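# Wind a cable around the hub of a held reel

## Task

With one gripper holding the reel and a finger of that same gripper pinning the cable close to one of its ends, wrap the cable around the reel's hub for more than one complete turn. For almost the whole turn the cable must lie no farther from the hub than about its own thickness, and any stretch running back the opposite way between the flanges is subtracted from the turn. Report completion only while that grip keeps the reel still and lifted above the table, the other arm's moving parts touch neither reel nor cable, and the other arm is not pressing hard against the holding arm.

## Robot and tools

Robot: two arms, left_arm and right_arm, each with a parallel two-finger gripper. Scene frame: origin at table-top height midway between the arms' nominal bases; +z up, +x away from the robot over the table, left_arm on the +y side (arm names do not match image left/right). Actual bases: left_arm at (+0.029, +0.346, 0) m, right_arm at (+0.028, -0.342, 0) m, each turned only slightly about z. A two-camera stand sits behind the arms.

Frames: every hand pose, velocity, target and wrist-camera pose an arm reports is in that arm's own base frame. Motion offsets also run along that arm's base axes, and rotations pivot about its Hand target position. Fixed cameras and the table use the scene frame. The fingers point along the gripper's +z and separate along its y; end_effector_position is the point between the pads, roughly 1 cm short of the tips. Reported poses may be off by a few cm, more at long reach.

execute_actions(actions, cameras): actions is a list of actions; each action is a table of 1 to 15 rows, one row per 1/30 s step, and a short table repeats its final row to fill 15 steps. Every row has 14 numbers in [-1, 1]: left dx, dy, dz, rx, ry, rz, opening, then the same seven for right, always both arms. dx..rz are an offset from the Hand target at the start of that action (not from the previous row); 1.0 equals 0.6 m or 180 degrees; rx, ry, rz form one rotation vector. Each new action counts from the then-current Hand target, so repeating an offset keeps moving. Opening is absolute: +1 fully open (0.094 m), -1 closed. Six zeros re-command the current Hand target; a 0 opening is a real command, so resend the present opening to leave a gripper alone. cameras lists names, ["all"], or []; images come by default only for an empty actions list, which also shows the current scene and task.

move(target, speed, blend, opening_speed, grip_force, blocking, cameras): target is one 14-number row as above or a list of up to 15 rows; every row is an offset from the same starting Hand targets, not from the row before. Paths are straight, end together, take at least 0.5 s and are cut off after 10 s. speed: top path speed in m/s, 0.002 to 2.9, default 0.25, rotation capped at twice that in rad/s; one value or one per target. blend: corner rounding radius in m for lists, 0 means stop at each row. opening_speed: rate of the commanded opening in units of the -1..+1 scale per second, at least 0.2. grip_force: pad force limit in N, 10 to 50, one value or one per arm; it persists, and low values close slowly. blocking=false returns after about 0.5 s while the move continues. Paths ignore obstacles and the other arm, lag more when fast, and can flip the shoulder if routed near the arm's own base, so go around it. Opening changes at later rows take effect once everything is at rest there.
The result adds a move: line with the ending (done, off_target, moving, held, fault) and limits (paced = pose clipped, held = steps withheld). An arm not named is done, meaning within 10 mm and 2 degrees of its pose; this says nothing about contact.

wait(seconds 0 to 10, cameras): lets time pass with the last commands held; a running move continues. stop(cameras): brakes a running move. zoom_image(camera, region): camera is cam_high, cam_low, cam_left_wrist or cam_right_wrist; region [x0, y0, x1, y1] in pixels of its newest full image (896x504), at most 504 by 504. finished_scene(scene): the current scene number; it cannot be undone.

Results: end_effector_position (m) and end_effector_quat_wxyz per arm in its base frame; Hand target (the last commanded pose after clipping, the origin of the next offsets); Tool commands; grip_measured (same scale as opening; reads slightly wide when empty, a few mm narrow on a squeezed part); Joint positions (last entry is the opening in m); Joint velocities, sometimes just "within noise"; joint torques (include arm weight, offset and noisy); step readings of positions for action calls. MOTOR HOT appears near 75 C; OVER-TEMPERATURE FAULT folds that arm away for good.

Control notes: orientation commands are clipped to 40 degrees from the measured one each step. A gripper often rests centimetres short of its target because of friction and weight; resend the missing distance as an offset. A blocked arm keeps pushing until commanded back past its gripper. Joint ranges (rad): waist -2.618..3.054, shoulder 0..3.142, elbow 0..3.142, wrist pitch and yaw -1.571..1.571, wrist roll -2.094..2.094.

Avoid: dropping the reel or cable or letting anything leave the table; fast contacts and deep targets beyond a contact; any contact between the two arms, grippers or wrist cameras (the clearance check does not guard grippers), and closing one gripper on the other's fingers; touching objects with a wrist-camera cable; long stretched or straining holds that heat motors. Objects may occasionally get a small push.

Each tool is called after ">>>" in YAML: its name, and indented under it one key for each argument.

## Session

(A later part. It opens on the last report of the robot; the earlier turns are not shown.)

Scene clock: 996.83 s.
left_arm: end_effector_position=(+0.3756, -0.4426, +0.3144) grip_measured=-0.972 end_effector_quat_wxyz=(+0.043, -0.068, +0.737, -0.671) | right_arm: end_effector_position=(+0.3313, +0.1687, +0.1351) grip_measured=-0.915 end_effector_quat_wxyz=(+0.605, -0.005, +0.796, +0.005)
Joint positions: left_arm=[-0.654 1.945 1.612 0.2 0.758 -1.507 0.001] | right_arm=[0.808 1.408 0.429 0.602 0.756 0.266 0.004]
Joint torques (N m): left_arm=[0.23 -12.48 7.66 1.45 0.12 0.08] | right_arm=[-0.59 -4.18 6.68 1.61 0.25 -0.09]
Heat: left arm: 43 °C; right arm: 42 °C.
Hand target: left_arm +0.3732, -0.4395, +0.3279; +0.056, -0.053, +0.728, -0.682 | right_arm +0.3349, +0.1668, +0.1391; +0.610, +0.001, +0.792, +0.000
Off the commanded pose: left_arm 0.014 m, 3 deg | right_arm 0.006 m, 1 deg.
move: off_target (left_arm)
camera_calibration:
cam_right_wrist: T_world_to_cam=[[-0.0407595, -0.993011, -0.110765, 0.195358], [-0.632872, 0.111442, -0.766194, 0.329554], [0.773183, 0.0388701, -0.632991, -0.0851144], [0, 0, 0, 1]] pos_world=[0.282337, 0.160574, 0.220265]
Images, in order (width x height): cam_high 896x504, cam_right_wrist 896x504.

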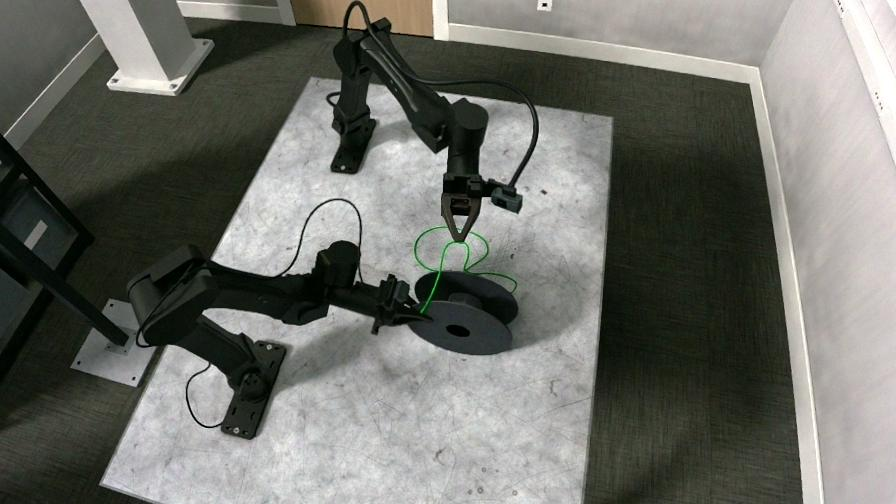

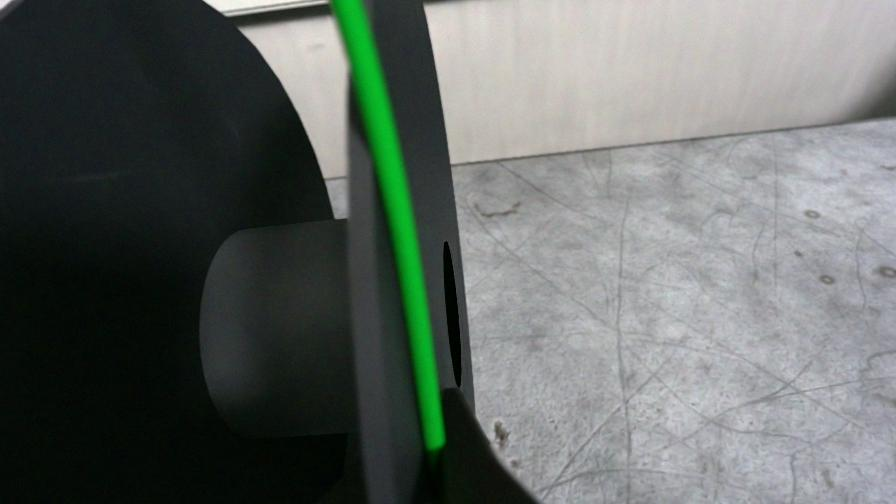

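>>> move:
  target: [0,0,0.35,0,0,0,-1, 0,0,0.35,0,0,0,-1]
  speed: 0.15
  cameras: ["cam_right_wrist","cam_high","cam_low"]

Scene clock: 1033.67 s.
left_arm: end_effector_position=(+0.3743, -0.4404, +0.5233) grip_measured=-0.972 end_effector_quat_wxyz=(+0.067, -0.075, +0.683, -0.724) | right_arm: end_effector_position=(+0.3323, +0.1703, +0.3272) grip_measured=-0.915 end_effector_quat_wxyz=(+0.592, -0.024, +0.805, -0.013)
Joint positions: left_arm=[-0.665 2.259 2.844 -0.51 0.703 -1.637 0.001] | right_arm=[0.808 1.185 1.13 -0.366 0.754 0.246 0.004]
Joint torques (N m): left_arm=[-0.28 -11.23 8.38 1.41 -0.2 -0.03] | right_arm=[-0.53 -4.36 10.32 1.63 0.29 0.1]
Heat: left arm: 45 °C; right arm: 42 °C.
Hand target: left_arm +0.3732, -0.4395, +0.5380; +0.056, -0.053, +0.728, -0.682 | right_arm +0.3349, +0.1668, +0.3490; +0.610, +0.001, +0.792, +0.000
Off the commanded pose: left_arm 0.015 m, 8 deg | right_arm 0.022 m, 4 deg.
elbow stopped short (left arm): the move would have taken joint 3 (elbow) straighter than the controller allows.
move: off_target (left_arm, right_arm)
camera_calibration:
cam_right_wrist: T_world_to_cam=[[-0.0351818, -0.997611, -0.0594583, 0.200307], [-0.657013, 0.0679192, -0.750813, 0.487622], [0.753058, 0.0126499, -0.657833, 0.0550152], [0, 0, 0, 1]] pos_world=[0.285992, 0.166014, 0.414214]
Images, in order (width x height): cam_high 896x504, cam_low 896x504, cam_right_wrist 896x504.

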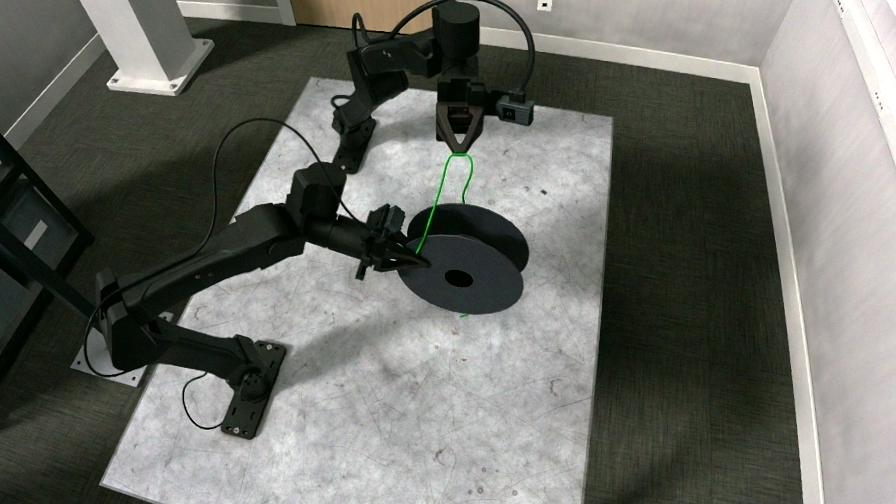

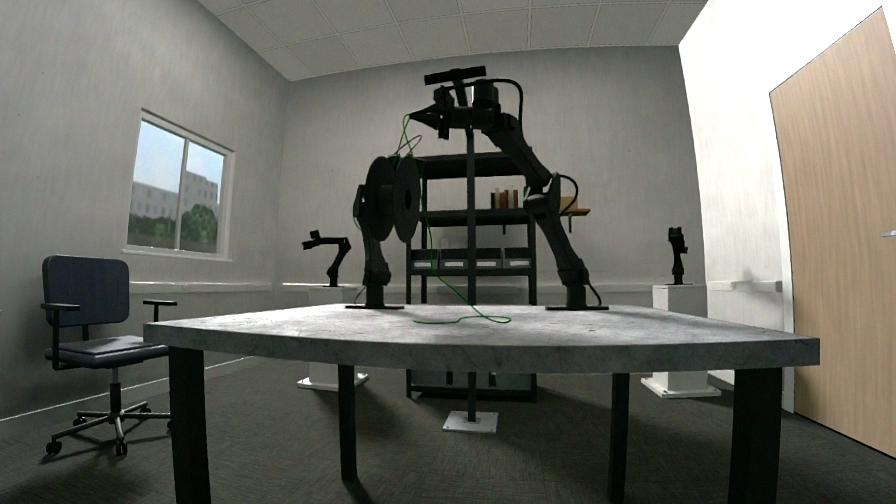

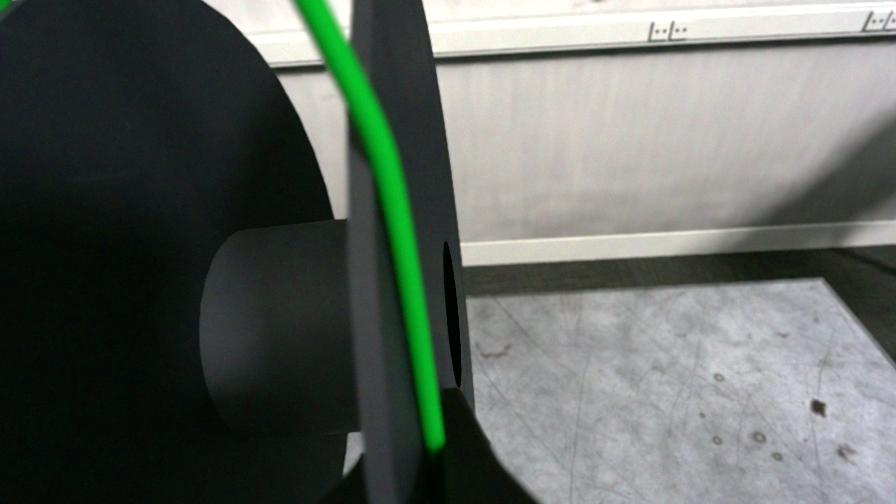

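>>> move:
  target: [0.115,0.065,-0.18,0,0,0,-1, 0,0.133,-0.05,0,0,0,-1]
  speed: 0.12
  cameras: ["cam_right_wrist","cam_high","cam_low","cam_left_wrist"]

Scene clock: 1051.00 s.
left_arm: end_effector_position=(+0.4540, -0.4064, +0.4027) grip_measured=-0.972 end_effector_quat_wxyz=(+0.035, -0.080, +0.739, -0.668) | right_arm: end_effector_position=(+0.3285, +0.2425, +0.2837) grip_measured=-0.915 end_effector_quat_wxyz=(+0.577, -0.041, +0.816, -0.028)
Joint positions: left_arm=[-0.497 2.259 2.476 -0.39 0.907 -1.488 0.001] | right_arm=[0.988 1.411 1.182 -0.34 0.905 0.369 0.004]
Joint torques (N m): left_arm=[0.14 -16.43 6.87 1.33 0.22 0.16] | right_arm=[0.39 -6.57 11.55 1.9 0.61 0.08]
Heat: left arm: 44 °C; right arm: 44 °C.
Hand target: left_arm +0.4422, -0.4005, +0.4300; +0.056, -0.053, +0.728, -0.682 | right_arm +0.3348, +0.2466, +0.3191; +0.610, +0.001, +0.792, +0.001
Off the commanded pose: left_arm 0.030 m, 4 deg | right_arm 0.036 m, 7 deg.
move: off_target (left_arm, right_arm)
camera_calibration:
cam_left_wrist: T_world_to_cam=[[-0.0558379, -0.0637959, 0.9964, -0.402704], [-0.967042, 0.251754, -0.0380737, 0.595266], [-0.248419, -0.965686, -0.0757507, -0.154951], [0, 0, 0, 1]] pos_world=[0.514668, -0.325185, 0.412181]
cam_right_wrist: T_world_to_cam=[[-0.028343, -0.999508, -0.0134145, 0.254827], [-0.685156, 0.029197, -0.727811, 0.459674], [0.727845, -0.0114373, -0.685646, 0.0503297], [0, 0, 0, 1]] pos_world=[0.285538, 0.241857, 0.372482]

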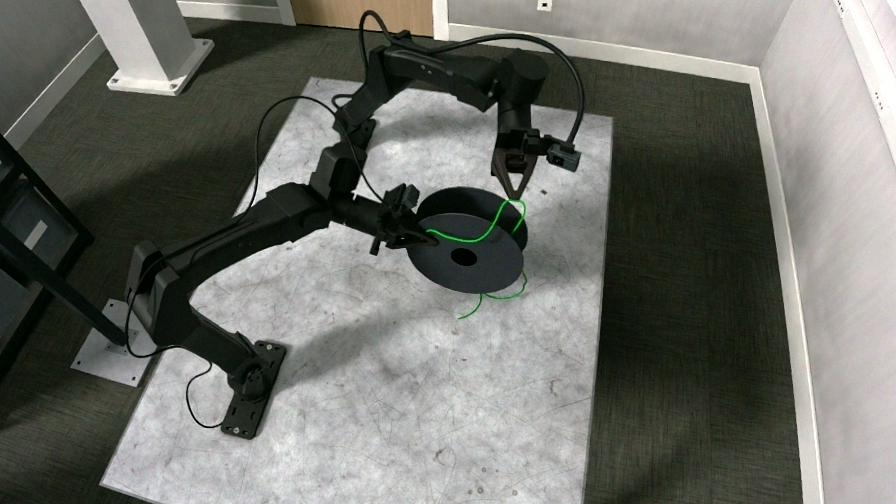

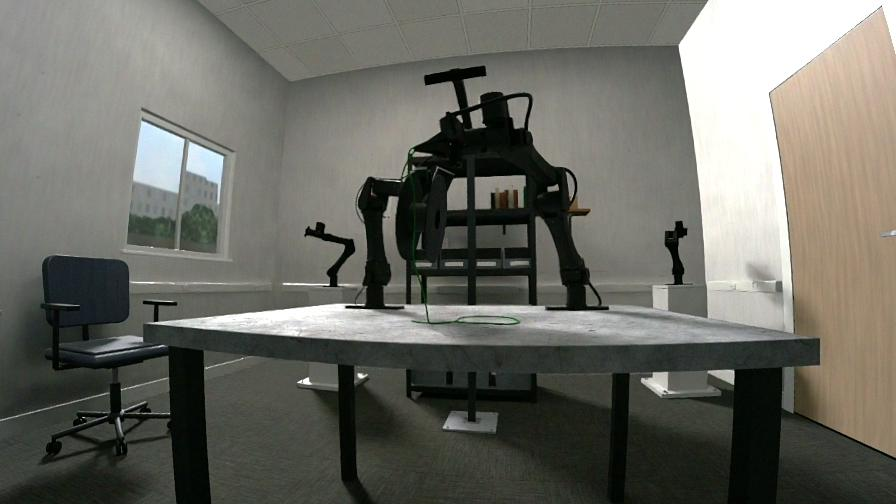

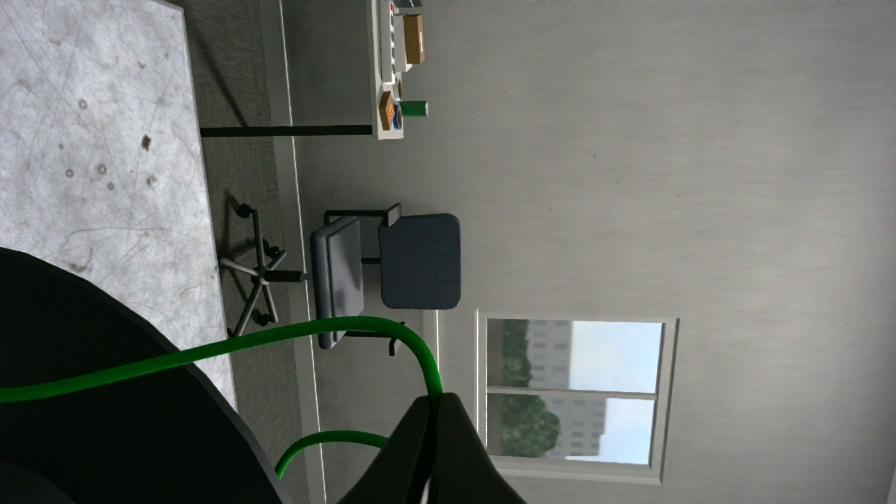

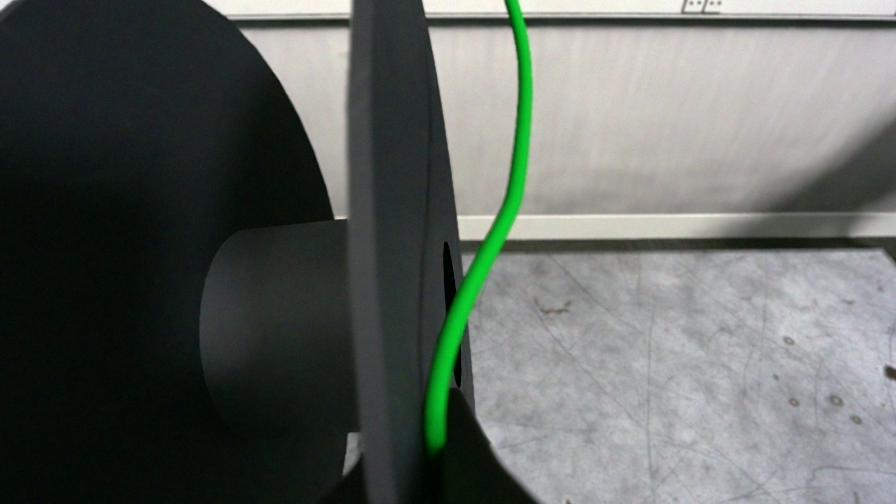

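>>> move:
  target: [0.015,0.055,0.04,0,0,0,-1, 0,0,0,0,0,0,-1]
  speed: 0.12
  cameras: ["cam_right_wrist","cam_high","cam_low","cam_left_wrist"]

Scene clock: 1073.00 s.
left_arm: end_effector_position=(+0.4481, -0.3712, +0.4485) grip_measured=-0.972 end_effector_quat_wxyz=(+0.042, -0.062, +0.730, -0.680) | right_arm: end_effector_position=(+0.3311, +0.2462, +0.2955) grip_measured=-0.915 end_effector_quat_wxyz=(+0.588, -0.029, +0.808, -0.013)
Joint positions: left_arm=[-0.432 2.297 2.718 -0.554 0.989 -1.482 0.001] | right_arm=[0.988 1.412 1.199 -0.309 0.906 0.368 0.004]
Joint torques (N m): left_arm=[0.68 -11.4 9.55 1.11 0.07 0.14] | right_arm=[0.28 -6.11 10.37 1.68 0.57 0.06]
Heat: left arm: 44 °C; right arm: 47 °C.
Hand target: left_arm +0.4512, -0.3676, +0.4539; +0.056, -0.053, +0.728, -0.682 | right_arm +0.3348, +0.2467, +0.3190; +0.610, +0.000, +0.792, +0.000
Off the commanded pose: left_arm 0.007 m, 2 deg | right_arm 0.024 m, 5 deg.
move: off_target (right_arm)
camera_calibration:
cam_left_wrist: T_world_to_cam=[[-0.0926744, -0.0341946, 0.995109, -0.418361], [-0.960462, 0.266582, -0.0802873, 0.603904], [-0.262533, -0.963205, -0.0575479, -0.119981], [0, 0, 0, 1]] pos_world=[0.509757, -0.290862, 0.457896]
cam_right_wrist: T_world_to_cam=[[-0.028054, -0.998208, -0.0528508, 0.270023], [-0.665259, 0.0581067, -0.744348, 0.461066], [0.746086, 0.0142775, -0.665697, 0.0383798], [0, 0, 0, 1]] pos_world=[0.285669, 0.2422, 0.383014]

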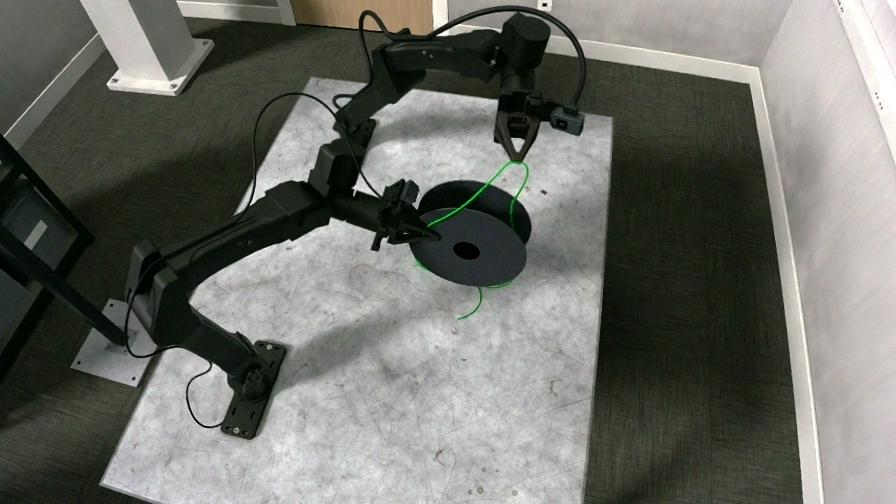

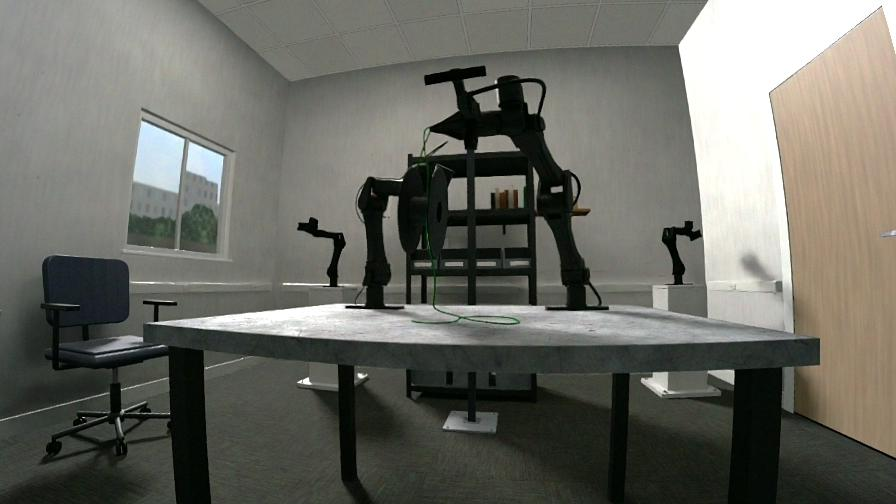

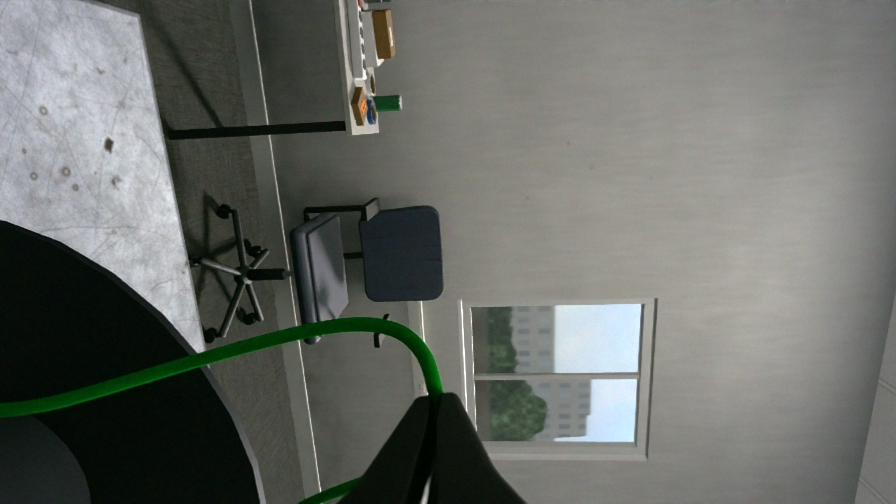

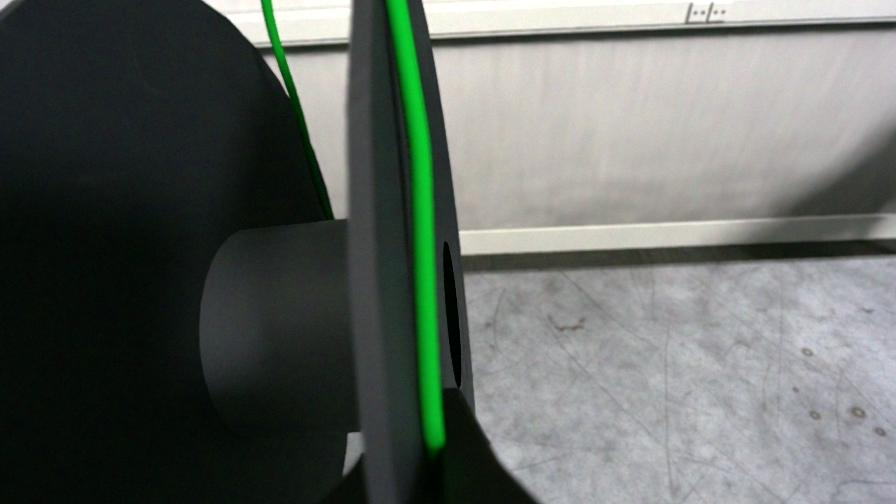

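>>> move:
  target:
    - [0.05,-0.03,-0.05,0,0,0,-1, 0,0,0,0,0,0,-1]
    - [0.05,-0.03,-0.05,0,0,0,-0.5, 0,0,0,0,0,0,-1]
    - [0.05,0.13,-0.05,0,0,0,-0.5, 0,0,0,0,0,0,-1]
  speed: [0.12,0.1,0.5]
  cameras: ["cam_right_wrist","cam_high","cam_low","cam_left_wrist"]

Scene clock: 1086.00 s.
left_arm: end_effector_position=(+0.4960, -0.2903, +0.3973) grip_measured=-0.502 end_effector_quat_wxyz=(+0.038, -0.077, +0.735, -0.673) | right_arm: end_effector_position=(+0.3311, +0.2461, +0.2956) grip_measured=-0.915 end_effector_quat_wxyz=(+0.588, -0.029, +0.808, -0.013)
Joint positions: left_arm=[-0.239 2.232 2.414 -0.415 1.161 -1.405 0.023] | right_arm=[0.988 1.412 1.199 -0.309 0.907 0.368 0.004]
Joint torques (N m): left_arm=[-0.5 -16.65 6.89 1.19 0.21 0] | right_arm=[0.27 -6.15 10.33 1.68 0.57 0.04]
Heat: left arm: 43 °C; right arm: 49 °C.
Hand target: left_arm +0.4812, -0.2894, +0.4240; +0.056, -0.053, +0.728, -0.682 | right_arm +0.3348, +0.2467, +0.3190; +0.610, +0.000, +0.792, +0.000
Off the commanded pose: left_arm 0.031 m, 4 deg | right_arm 0.024 m, 5 deg.
elbow stopped short (left arm): the move would have taken joint 3 (elbow) straighter than the controller allows.
move: off_target (left_arm, right_arm); target 2's new opening was sent with left_arm's hand 0.013 m and 2 deg from that target
camera_calibration:
cam_left_wrist: T_world_to_cam=[[-0.0639992, -0.0508224, 0.996655, -0.379914], [-0.966643, 0.251349, -0.049255, 0.61056], [-0.248005, -0.966561, -0.0652132, -0.0374885], [0, 0, 0, 1]] pos_world=[0.556582, -0.209007, 0.406272]
cam_right_wrist: T_world_to_cam=[[-0.0286839, -0.998199, -0.0526926, 0.27004], [-0.664957, 0.0584134, -0.744594, 0.461006], [0.74633, 0.0136804, -0.665435, 0.0383543], [0, 0, 0, 1]] pos_world=[0.28567, 0.2421, 0.383014]

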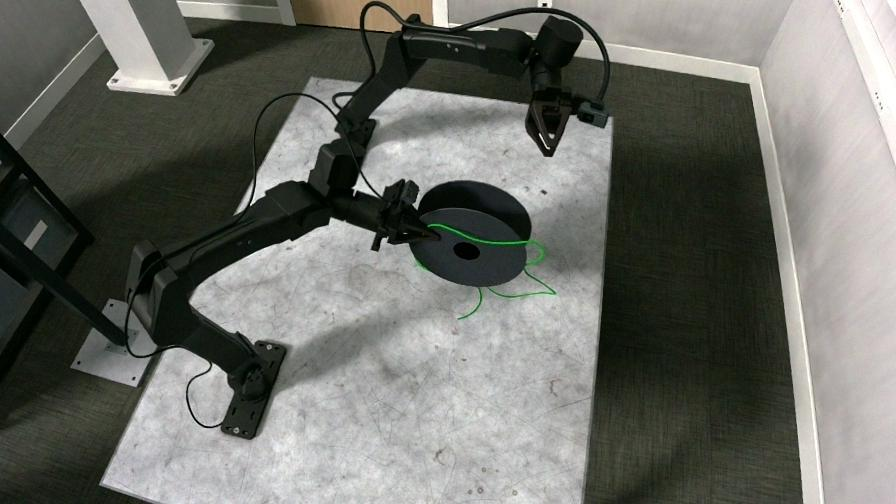

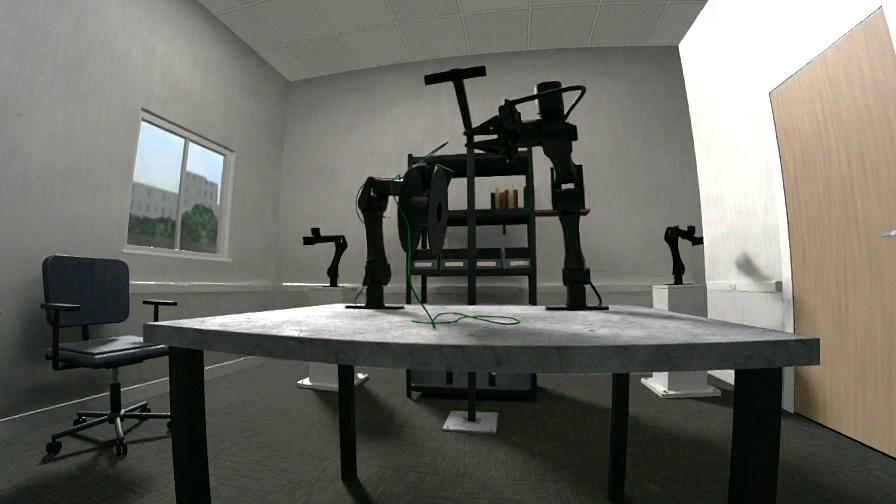

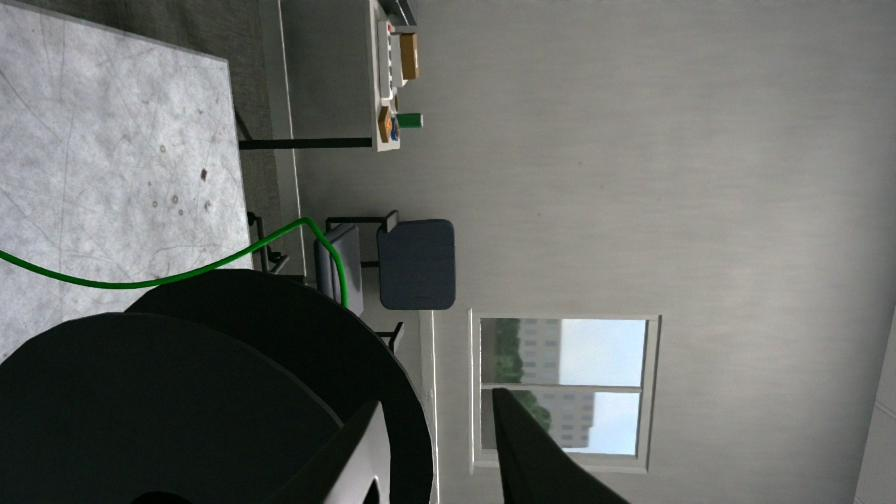

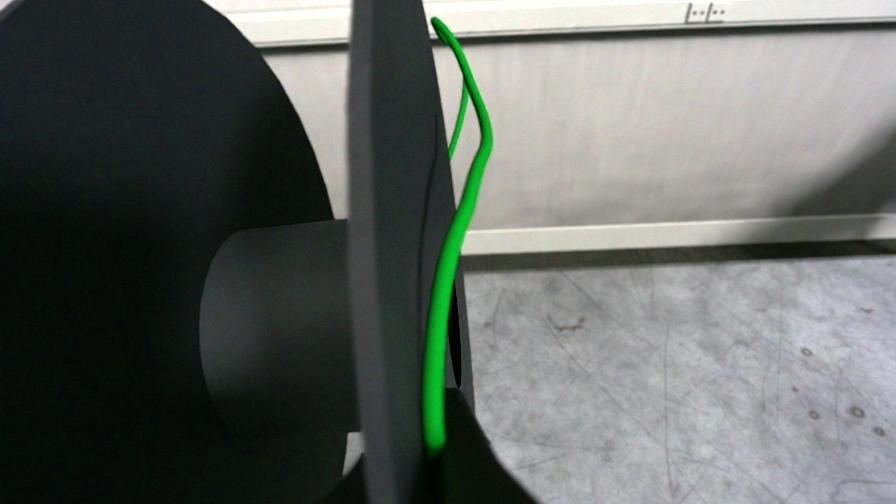

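>>> move:
  target:
    - [0.10,-0.0,-0.28,0,-0.5,0,-0.1, 0,0,0,0,0,0,-1]
  speed: [0.3]
  cameras: ["cam_high","cam_low","cam_left_wrist"]

Scene clock: 1121.47 s.
left_arm: end_effector_position=(+0.5373, -0.2932, +0.2531) grip_measured=-0.102 end_effector_quat_wxyz=(+0.539, +0.437, +0.488, -0.529) | right_arm: end_effector_position=(+0.3311, +0.2461, +0.2956) grip_measured=-0.915 end_effector_quat_wxyz=(+0.588, -0.029, +0.808, -0.013)
Joint positions: left_arm=[-0.217 2.524 1.977 1.023 1.256 -0.5 0.042] | right_arm=[0.988 1.412 1.199 -0.309 0.907 0.368 0.004]
Joint torques (N m): left_arm=[0.68 -12.78 10.09 0.96 -0.26 0.09] | right_arm=[0.25 -6.12 10.35 1.68 0.57 0.04]
Heat: left arm: 48 °C; right arm: 51 °C.
Hand target: left_arm +0.5412, -0.2896, +0.2559; +0.554, +0.444, +0.475, -0.520 | right_arm +0.3348, +0.2467, +0.3190; +0.610, +0.000, +0.792, +0.000
Off the commanded pose: left_arm 0.006 m, 3 deg | right_arm 0.024 m, 5 deg.
move: off_target (left_arm, right_arm)
camera_calibration:
cam_left_wrist: T_world_to_cam=[[-0.996403, -0.0232189, -0.0814944, 0.548279], [0.0723188, 0.268225, -0.960638, 0.32155], [0.0441638, -0.963076, -0.265581, -0.14471], [0, 0, 0, 1]] pos_world=[0.529444, -0.212884, 0.315143]
Images, in order (width x height): cam_high 896x504, cam_low 896x504, cam_left_wrist 896x504.

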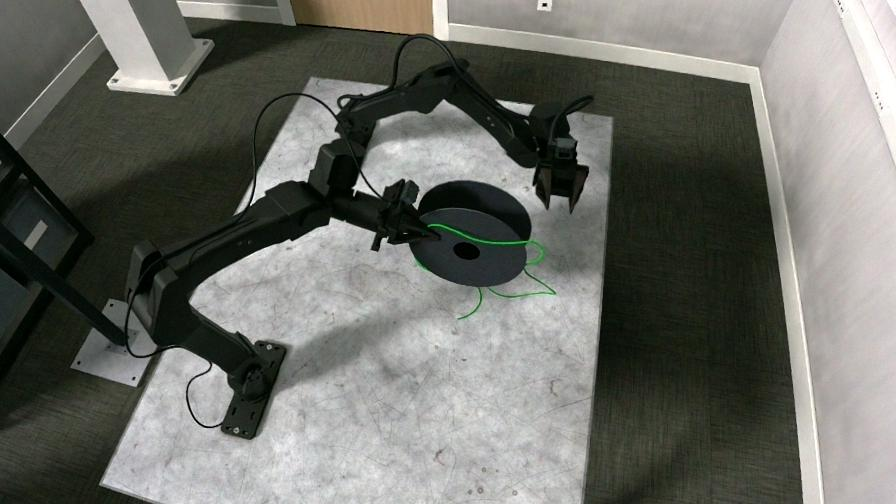

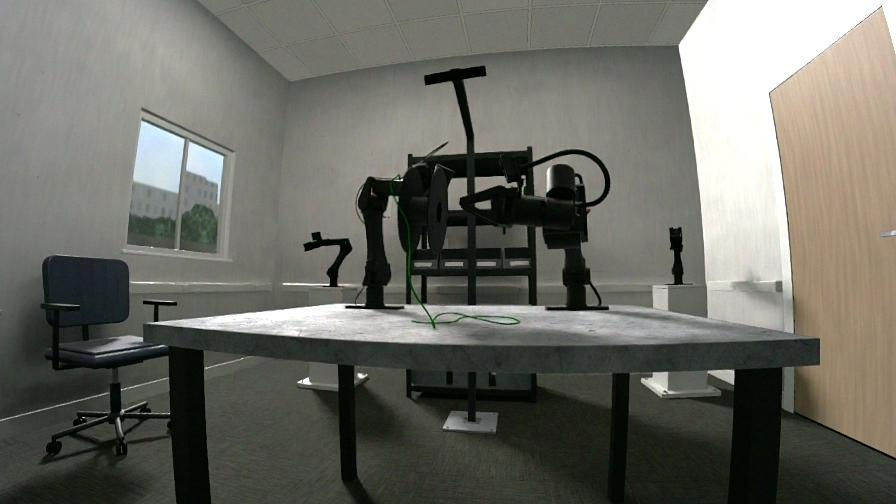

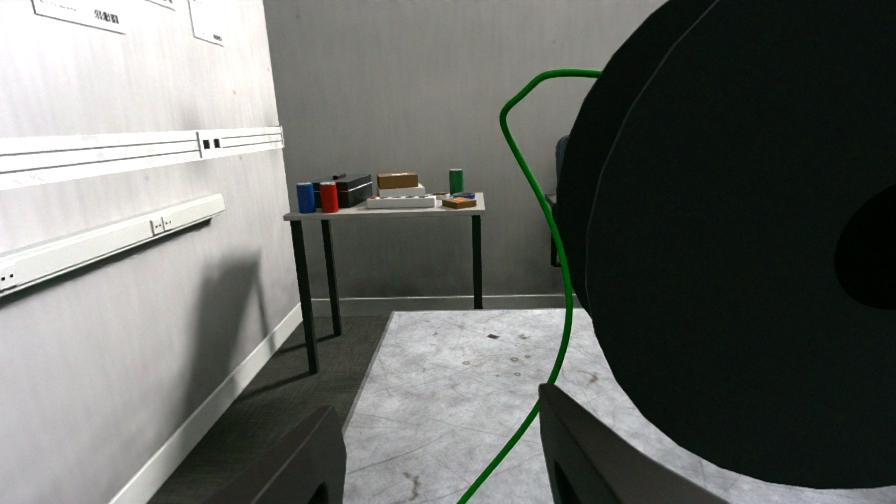

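>>> move:
  target:
    - [0,0.0,-0.25,0,0,0,0, 0,0,0,0,0,0,-1]
    - [-0.008,-0.155,-0.25,0,0,0,0, 0,0,0,0,0,0,-1]
  speed: [0.3,0.15]
  blend: [0.04,0]
  cameras: ["cam_high","cam_low","cam_left_wrist"]

Scene clock: 1140.50 s.
left_arm: end_effector_position=(+0.5293, -0.3846, +0.1053) grip_measured=-0.002 end_effector_quat_wxyz=(+0.540, +0.446, +0.479, -0.530) | right_arm: end_effector_position=(+0.3311, +0.2461, +0.2956) grip_measured=-0.915 end_effector_quat_wxyz=(+0.588, -0.029, +0.808, -0.013)
Joint positions: left_arm=[-0.379 2.896 2.129 1.108 1.124 -0.335 0.047] | right_arm=[0.988 1.412 1.199 -0.309 0.907 0.368 0.004]
Joint torques (N m): left_arm=[0.35 -14.09 9.65 0.85 -0.35 0.22] | right_arm=[0.29 -6.12 10.35 1.68 0.58 0.05]
Heat: left arm: 47 °C; right arm: 51 °C.
Hand target: left_arm +0.5363, -0.3826, +0.1060; +0.554, +0.445, +0.475, -0.520 | right_arm +0.3348, +0.2467, +0.3190; +0.610, +0.000, +0.792, +0.000
Off the commanded pose: left_arm 0.007 m, 2 deg | right_arm 0.024 m, 5 deg.
move: off_target (right_arm)
camera_calibration:
cam_left_wrist: T_world_to_cam=[[-0.994957, -0.00716688, -0.100044, 0.533442], [0.0945618, 0.26552, -0.959457, 0.1917], [0.03344, -0.964079, -0.263503, -0.266504], [0, 0, 0, 1]] pos_world=[0.521537, -0.304008, 0.167071]
Images, in order (width x height): cam_high 896x504, cam_low 896x504, cam_left_wrist 896x504.

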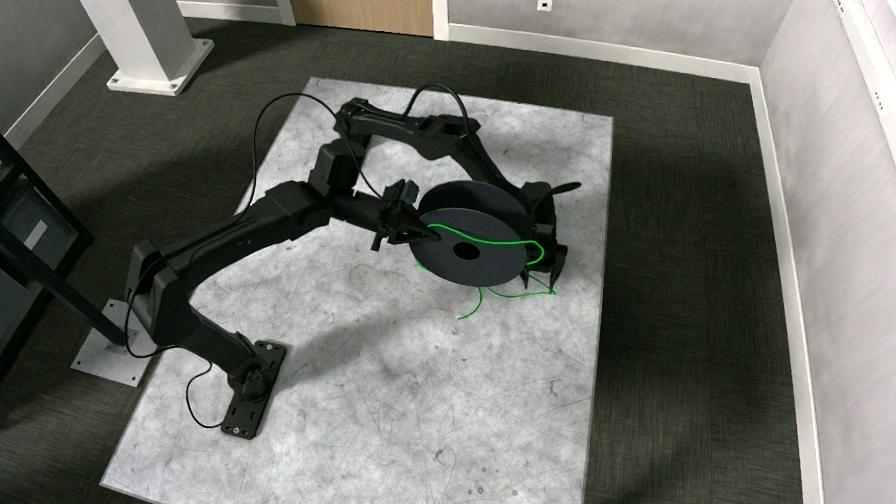

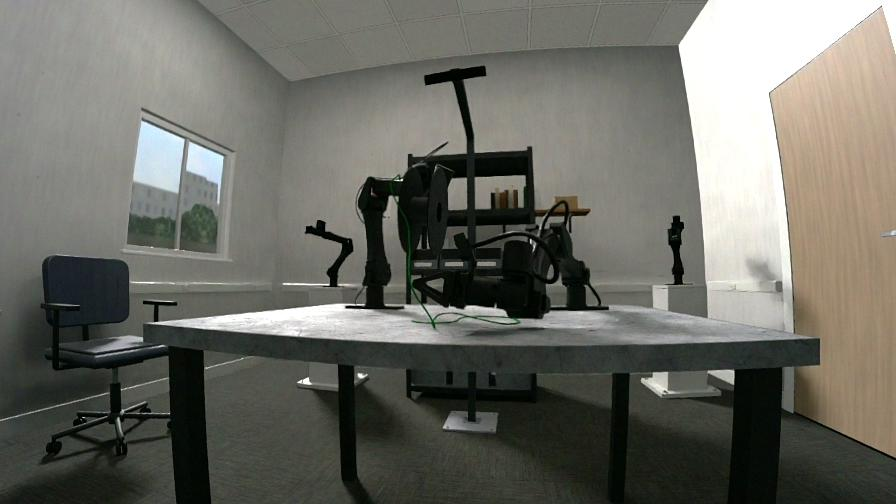

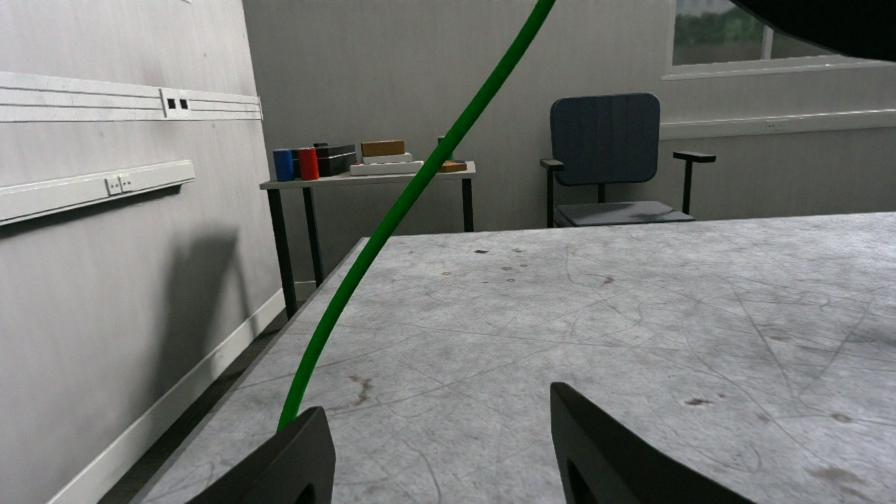

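>>> move:
  target:
    - [0.045,0.0,0.055,0,0,0,0, 0,0,0,0,0,0,-1]
    - [0.045,-0.025,0.055,0,0,0,0, 0,0,0,0,0,0,-1]
  speed: [0.1,0.1]
  cameras: ["cam_left_wrist"]

Scene clock: 1150.80 s.
left_arm: end_effector_position=(+0.5613, -0.3951, +0.1375) grip_measured=-0.002 end_effector_quat_wxyz=(+0.542, +0.443, +0.482, -0.527) | right_arm: end_effector_position=(+0.3311, +0.2461, +0.2956) grip_measured=-0.915 end_effector_quat_wxyz=(+0.588, -0.029, +0.808, -0.013)
Joint positions: left_arm=[-0.377 3.01 2.511 0.83 1.115 -0.328 0.047] | right_arm=[0.988 1.412 1.199 -0.309 0.907 0.368 0.004]
Joint torques (N m): left_arm=[-0.32 -14.69 10.56 0.87 -0.36 0.2] | right_arm=[0.28 -6.13 10.33 1.7 0.57 0.05]
Heat: left arm: 49 °C; right arm: 51 °C.
Hand target: left_arm +0.5634, -0.3976, +0.1389; +0.554, +0.444, +0.475, -0.520 | right_arm +0.3348, +0.2467, +0.3190; +0.610, +0.000, +0.792, +0.000
Off the commanded pose: left_arm 0.004 m, 2 deg | right_arm 0.024 m, 5 deg.
move: off_target (right_arm)
camera_calibration:
cam_left_wrist: T_world_to_cam=[[-0.995056, -0.0185686, -0.0975664, 0.563597], [0.0890845, 0.267437, -0.959448, 0.226205], [0.0439084, -0.963396, -0.264461, -0.274716], [0, 0, 0, 1]] pos_world=[0.552722, -0.314691, 0.199369]
Images, in order (width x height): cam_left_wrist 896x504.

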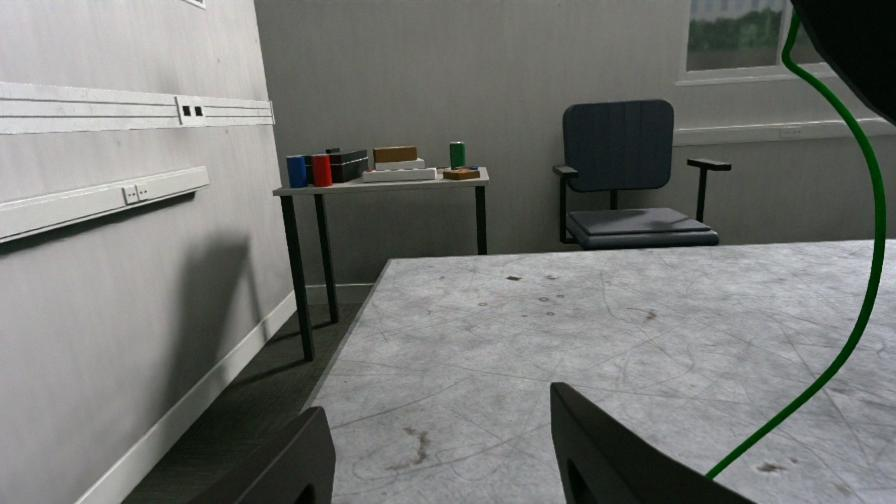

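>>> wait:
  seconds: 0.1
  cameras: ["cam_high","cam_low","cam_left_wrist"]

Scene clock: 1157.90 s.
left_arm: end_effector_position=(+0.5613, -0.3951, +0.1375) grip_measured=-0.002 end_effector_quat_wxyz=(+0.542, +0.443, +0.482, -0.527) | right_arm: end_effector_position=(+0.3311, +0.2461, +0.2956) grip_measured=-0.915 end_effector_quat_wxyz=(+0.588, -0.029, +0.808, -0.013)
Joint positions: left_arm=[-0.377 3.01 2.511 0.829 1.115 -0.328 0.047] | right_arm=[0.988 1.412 1.199 -0.309 0.907 0.368 0.004]
Joint torques (N m): left_arm=[-0.42 -14.72 10.4 0.85 -0.37 0.18] | right_arm=[0.29 -6.11 10.33 1.69 0.57 0.06]
Heat: left arm: 49 °C; right arm: 52 °C.
Hand target: left_arm +0.5634, -0.3976, +0.1388; +0.554, +0.444, +0.475, -0.520 | right_arm +0.3348, +0.2467, +0.3190; +0.610, +0.000, +0.792, +0.000
Tool commands: left_gripper/opening=+0.0 right_gripper/opening=-1.0
Off the commanded pose: left_arm 0.004 m, 2 deg | right_arm 0.024 m, 5 deg.
wait: 0.10 s; at rest from the start
camera_calibration:
cam_left_wrist: T_world_to_cam=[[-0.995087, -0.0185285, -0.0972563, 0.563664], [0.0887886, 0.267602, -0.95943, 0.226434], [0.0438027, -0.963351, -0.264642, -0.274709], [0, 0, 0, 1]] pos_world=[0.552822, -0.314792, 0.199368]
Images, in order (width x height): cam_high 896x504, cam_low 896x504, cam_left_wrist 896x504.

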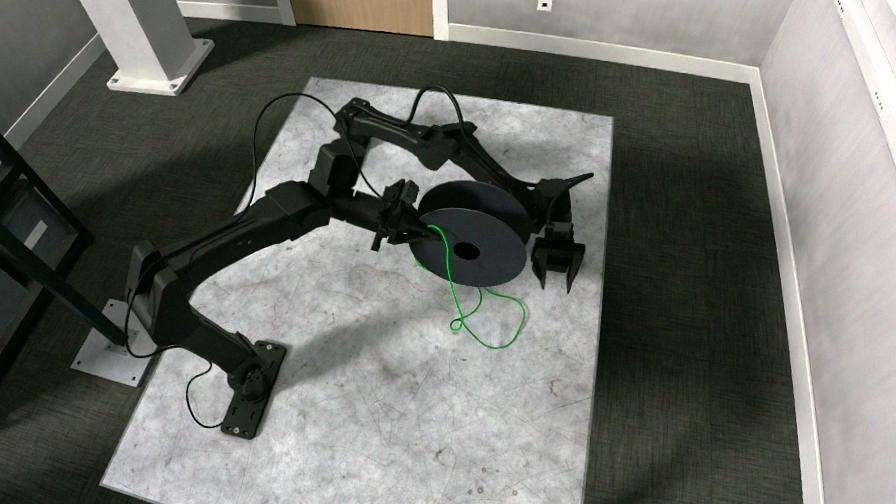

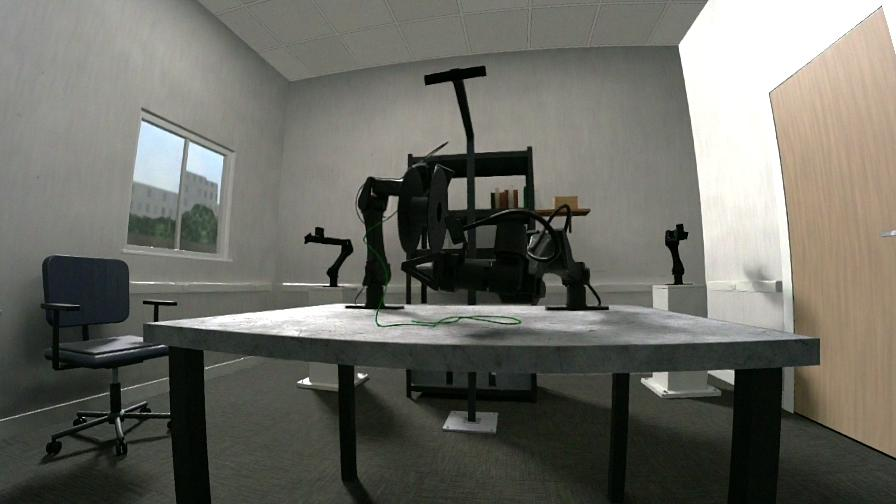

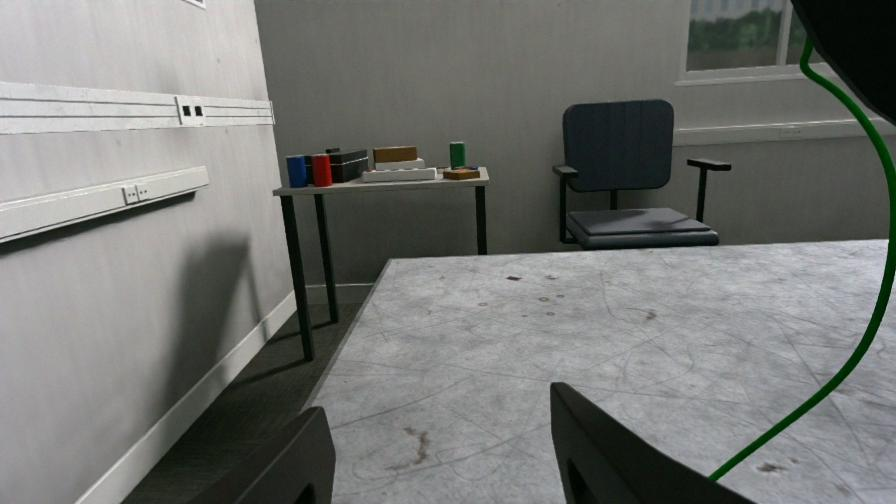

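>>> move:
  target:
    - [-0.067,0.06,0,0.25,0,0,0.3, 0,0,0,0,0,0,-1]
    - [-0.067,-0.01,-0.11,0.25,0,0,0.3, 0,0,0,0,0,0,-1]
  speed: [0.2,0.15]
  cameras: ["cam_high","cam_left_wrist"]

Scene clock: 1185.70 s.
left_arm: end_effector_position=(+0.5177, -0.3995, +0.0597) grip_measured=+0.298 end_effector_quat_wxyz=(+0.335, +0.614, +0.651, -0.294) | right_arm: end_effector_position=(+0.3311, +0.2461, +0.2956) grip_measured=-0.915 end_effector_quat_wxyz=(+0.588, -0.029, +0.808, -0.013)
Joint positions: left_arm=[-0.472 2.903 2.84 -0.89 0.739 0.794 0.061] | right_arm=[0.988 1.412 1.199 -0.309 0.907 0.368 0.004]
Joint torques (N m): left_arm=[0.05 -15.8 10.02 0.96 0.48 -0.03] | right_arm=[0.29 -6.09 10.32 1.68 0.57 0.05]
Heat: left arm: 51 °C; right arm: 52 °C.
Hand target: left_arm +0.5233, -0.4034, +0.0729; +0.342, +0.622, +0.638, -0.298 | right_arm +0.3348, +0.2467, +0.3190; +0.610, +0.000, +0.792, +0.000
Off the commanded pose: left_arm 0.015 m, 2 deg | right_arm 0.024 m, 5 deg.
elbow stopped short (left arm): the move would have taken joint 3 (elbow) straighter than the controller allows.
move: off_target (left_arm, right_arm)
camera_calibration:
cam_left_wrist: T_world_to_cam=[[-0.994876, 0.0408857, -0.0924668, 0.535947], [0.0806597, 0.872398, -0.482095, 0.374172], [0.0609571, -0.487083, -0.871226, -0.0799998], [0, 0, 0, 1]] pos_world=[0.507896, -0.387306, 0.160246]
Images, in order (width x height): cam_high 896x504, cam_left_wrist 896x504.

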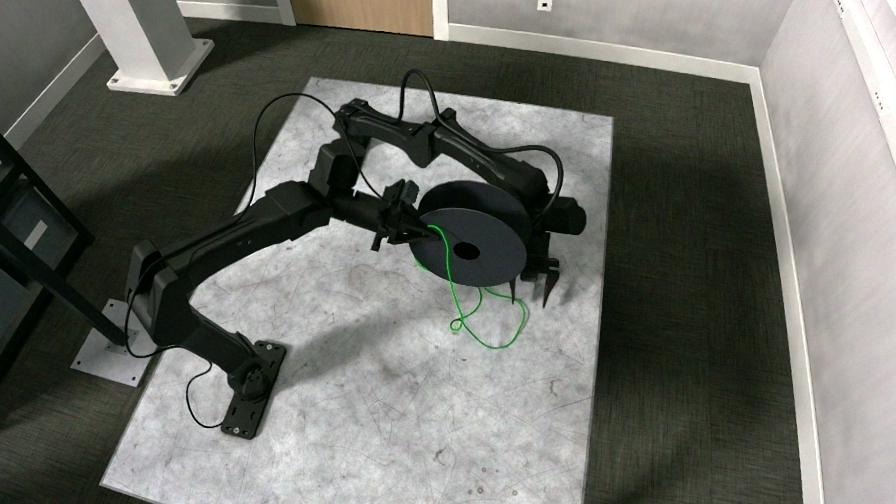

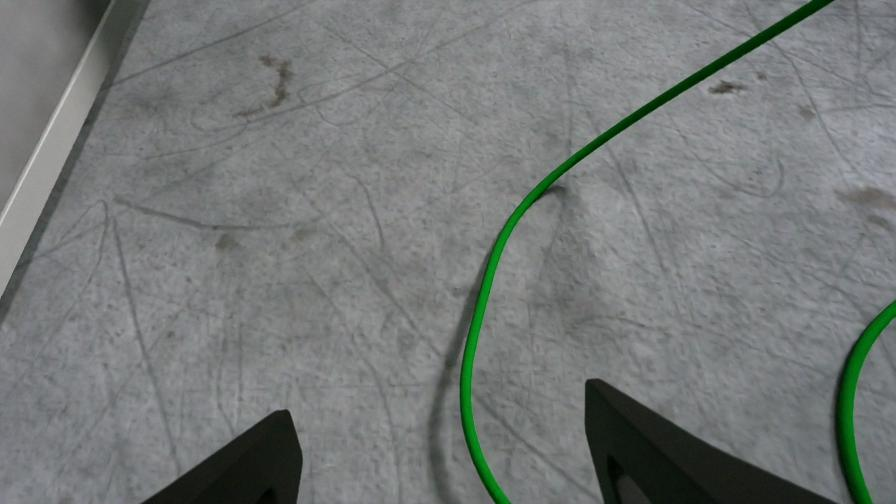

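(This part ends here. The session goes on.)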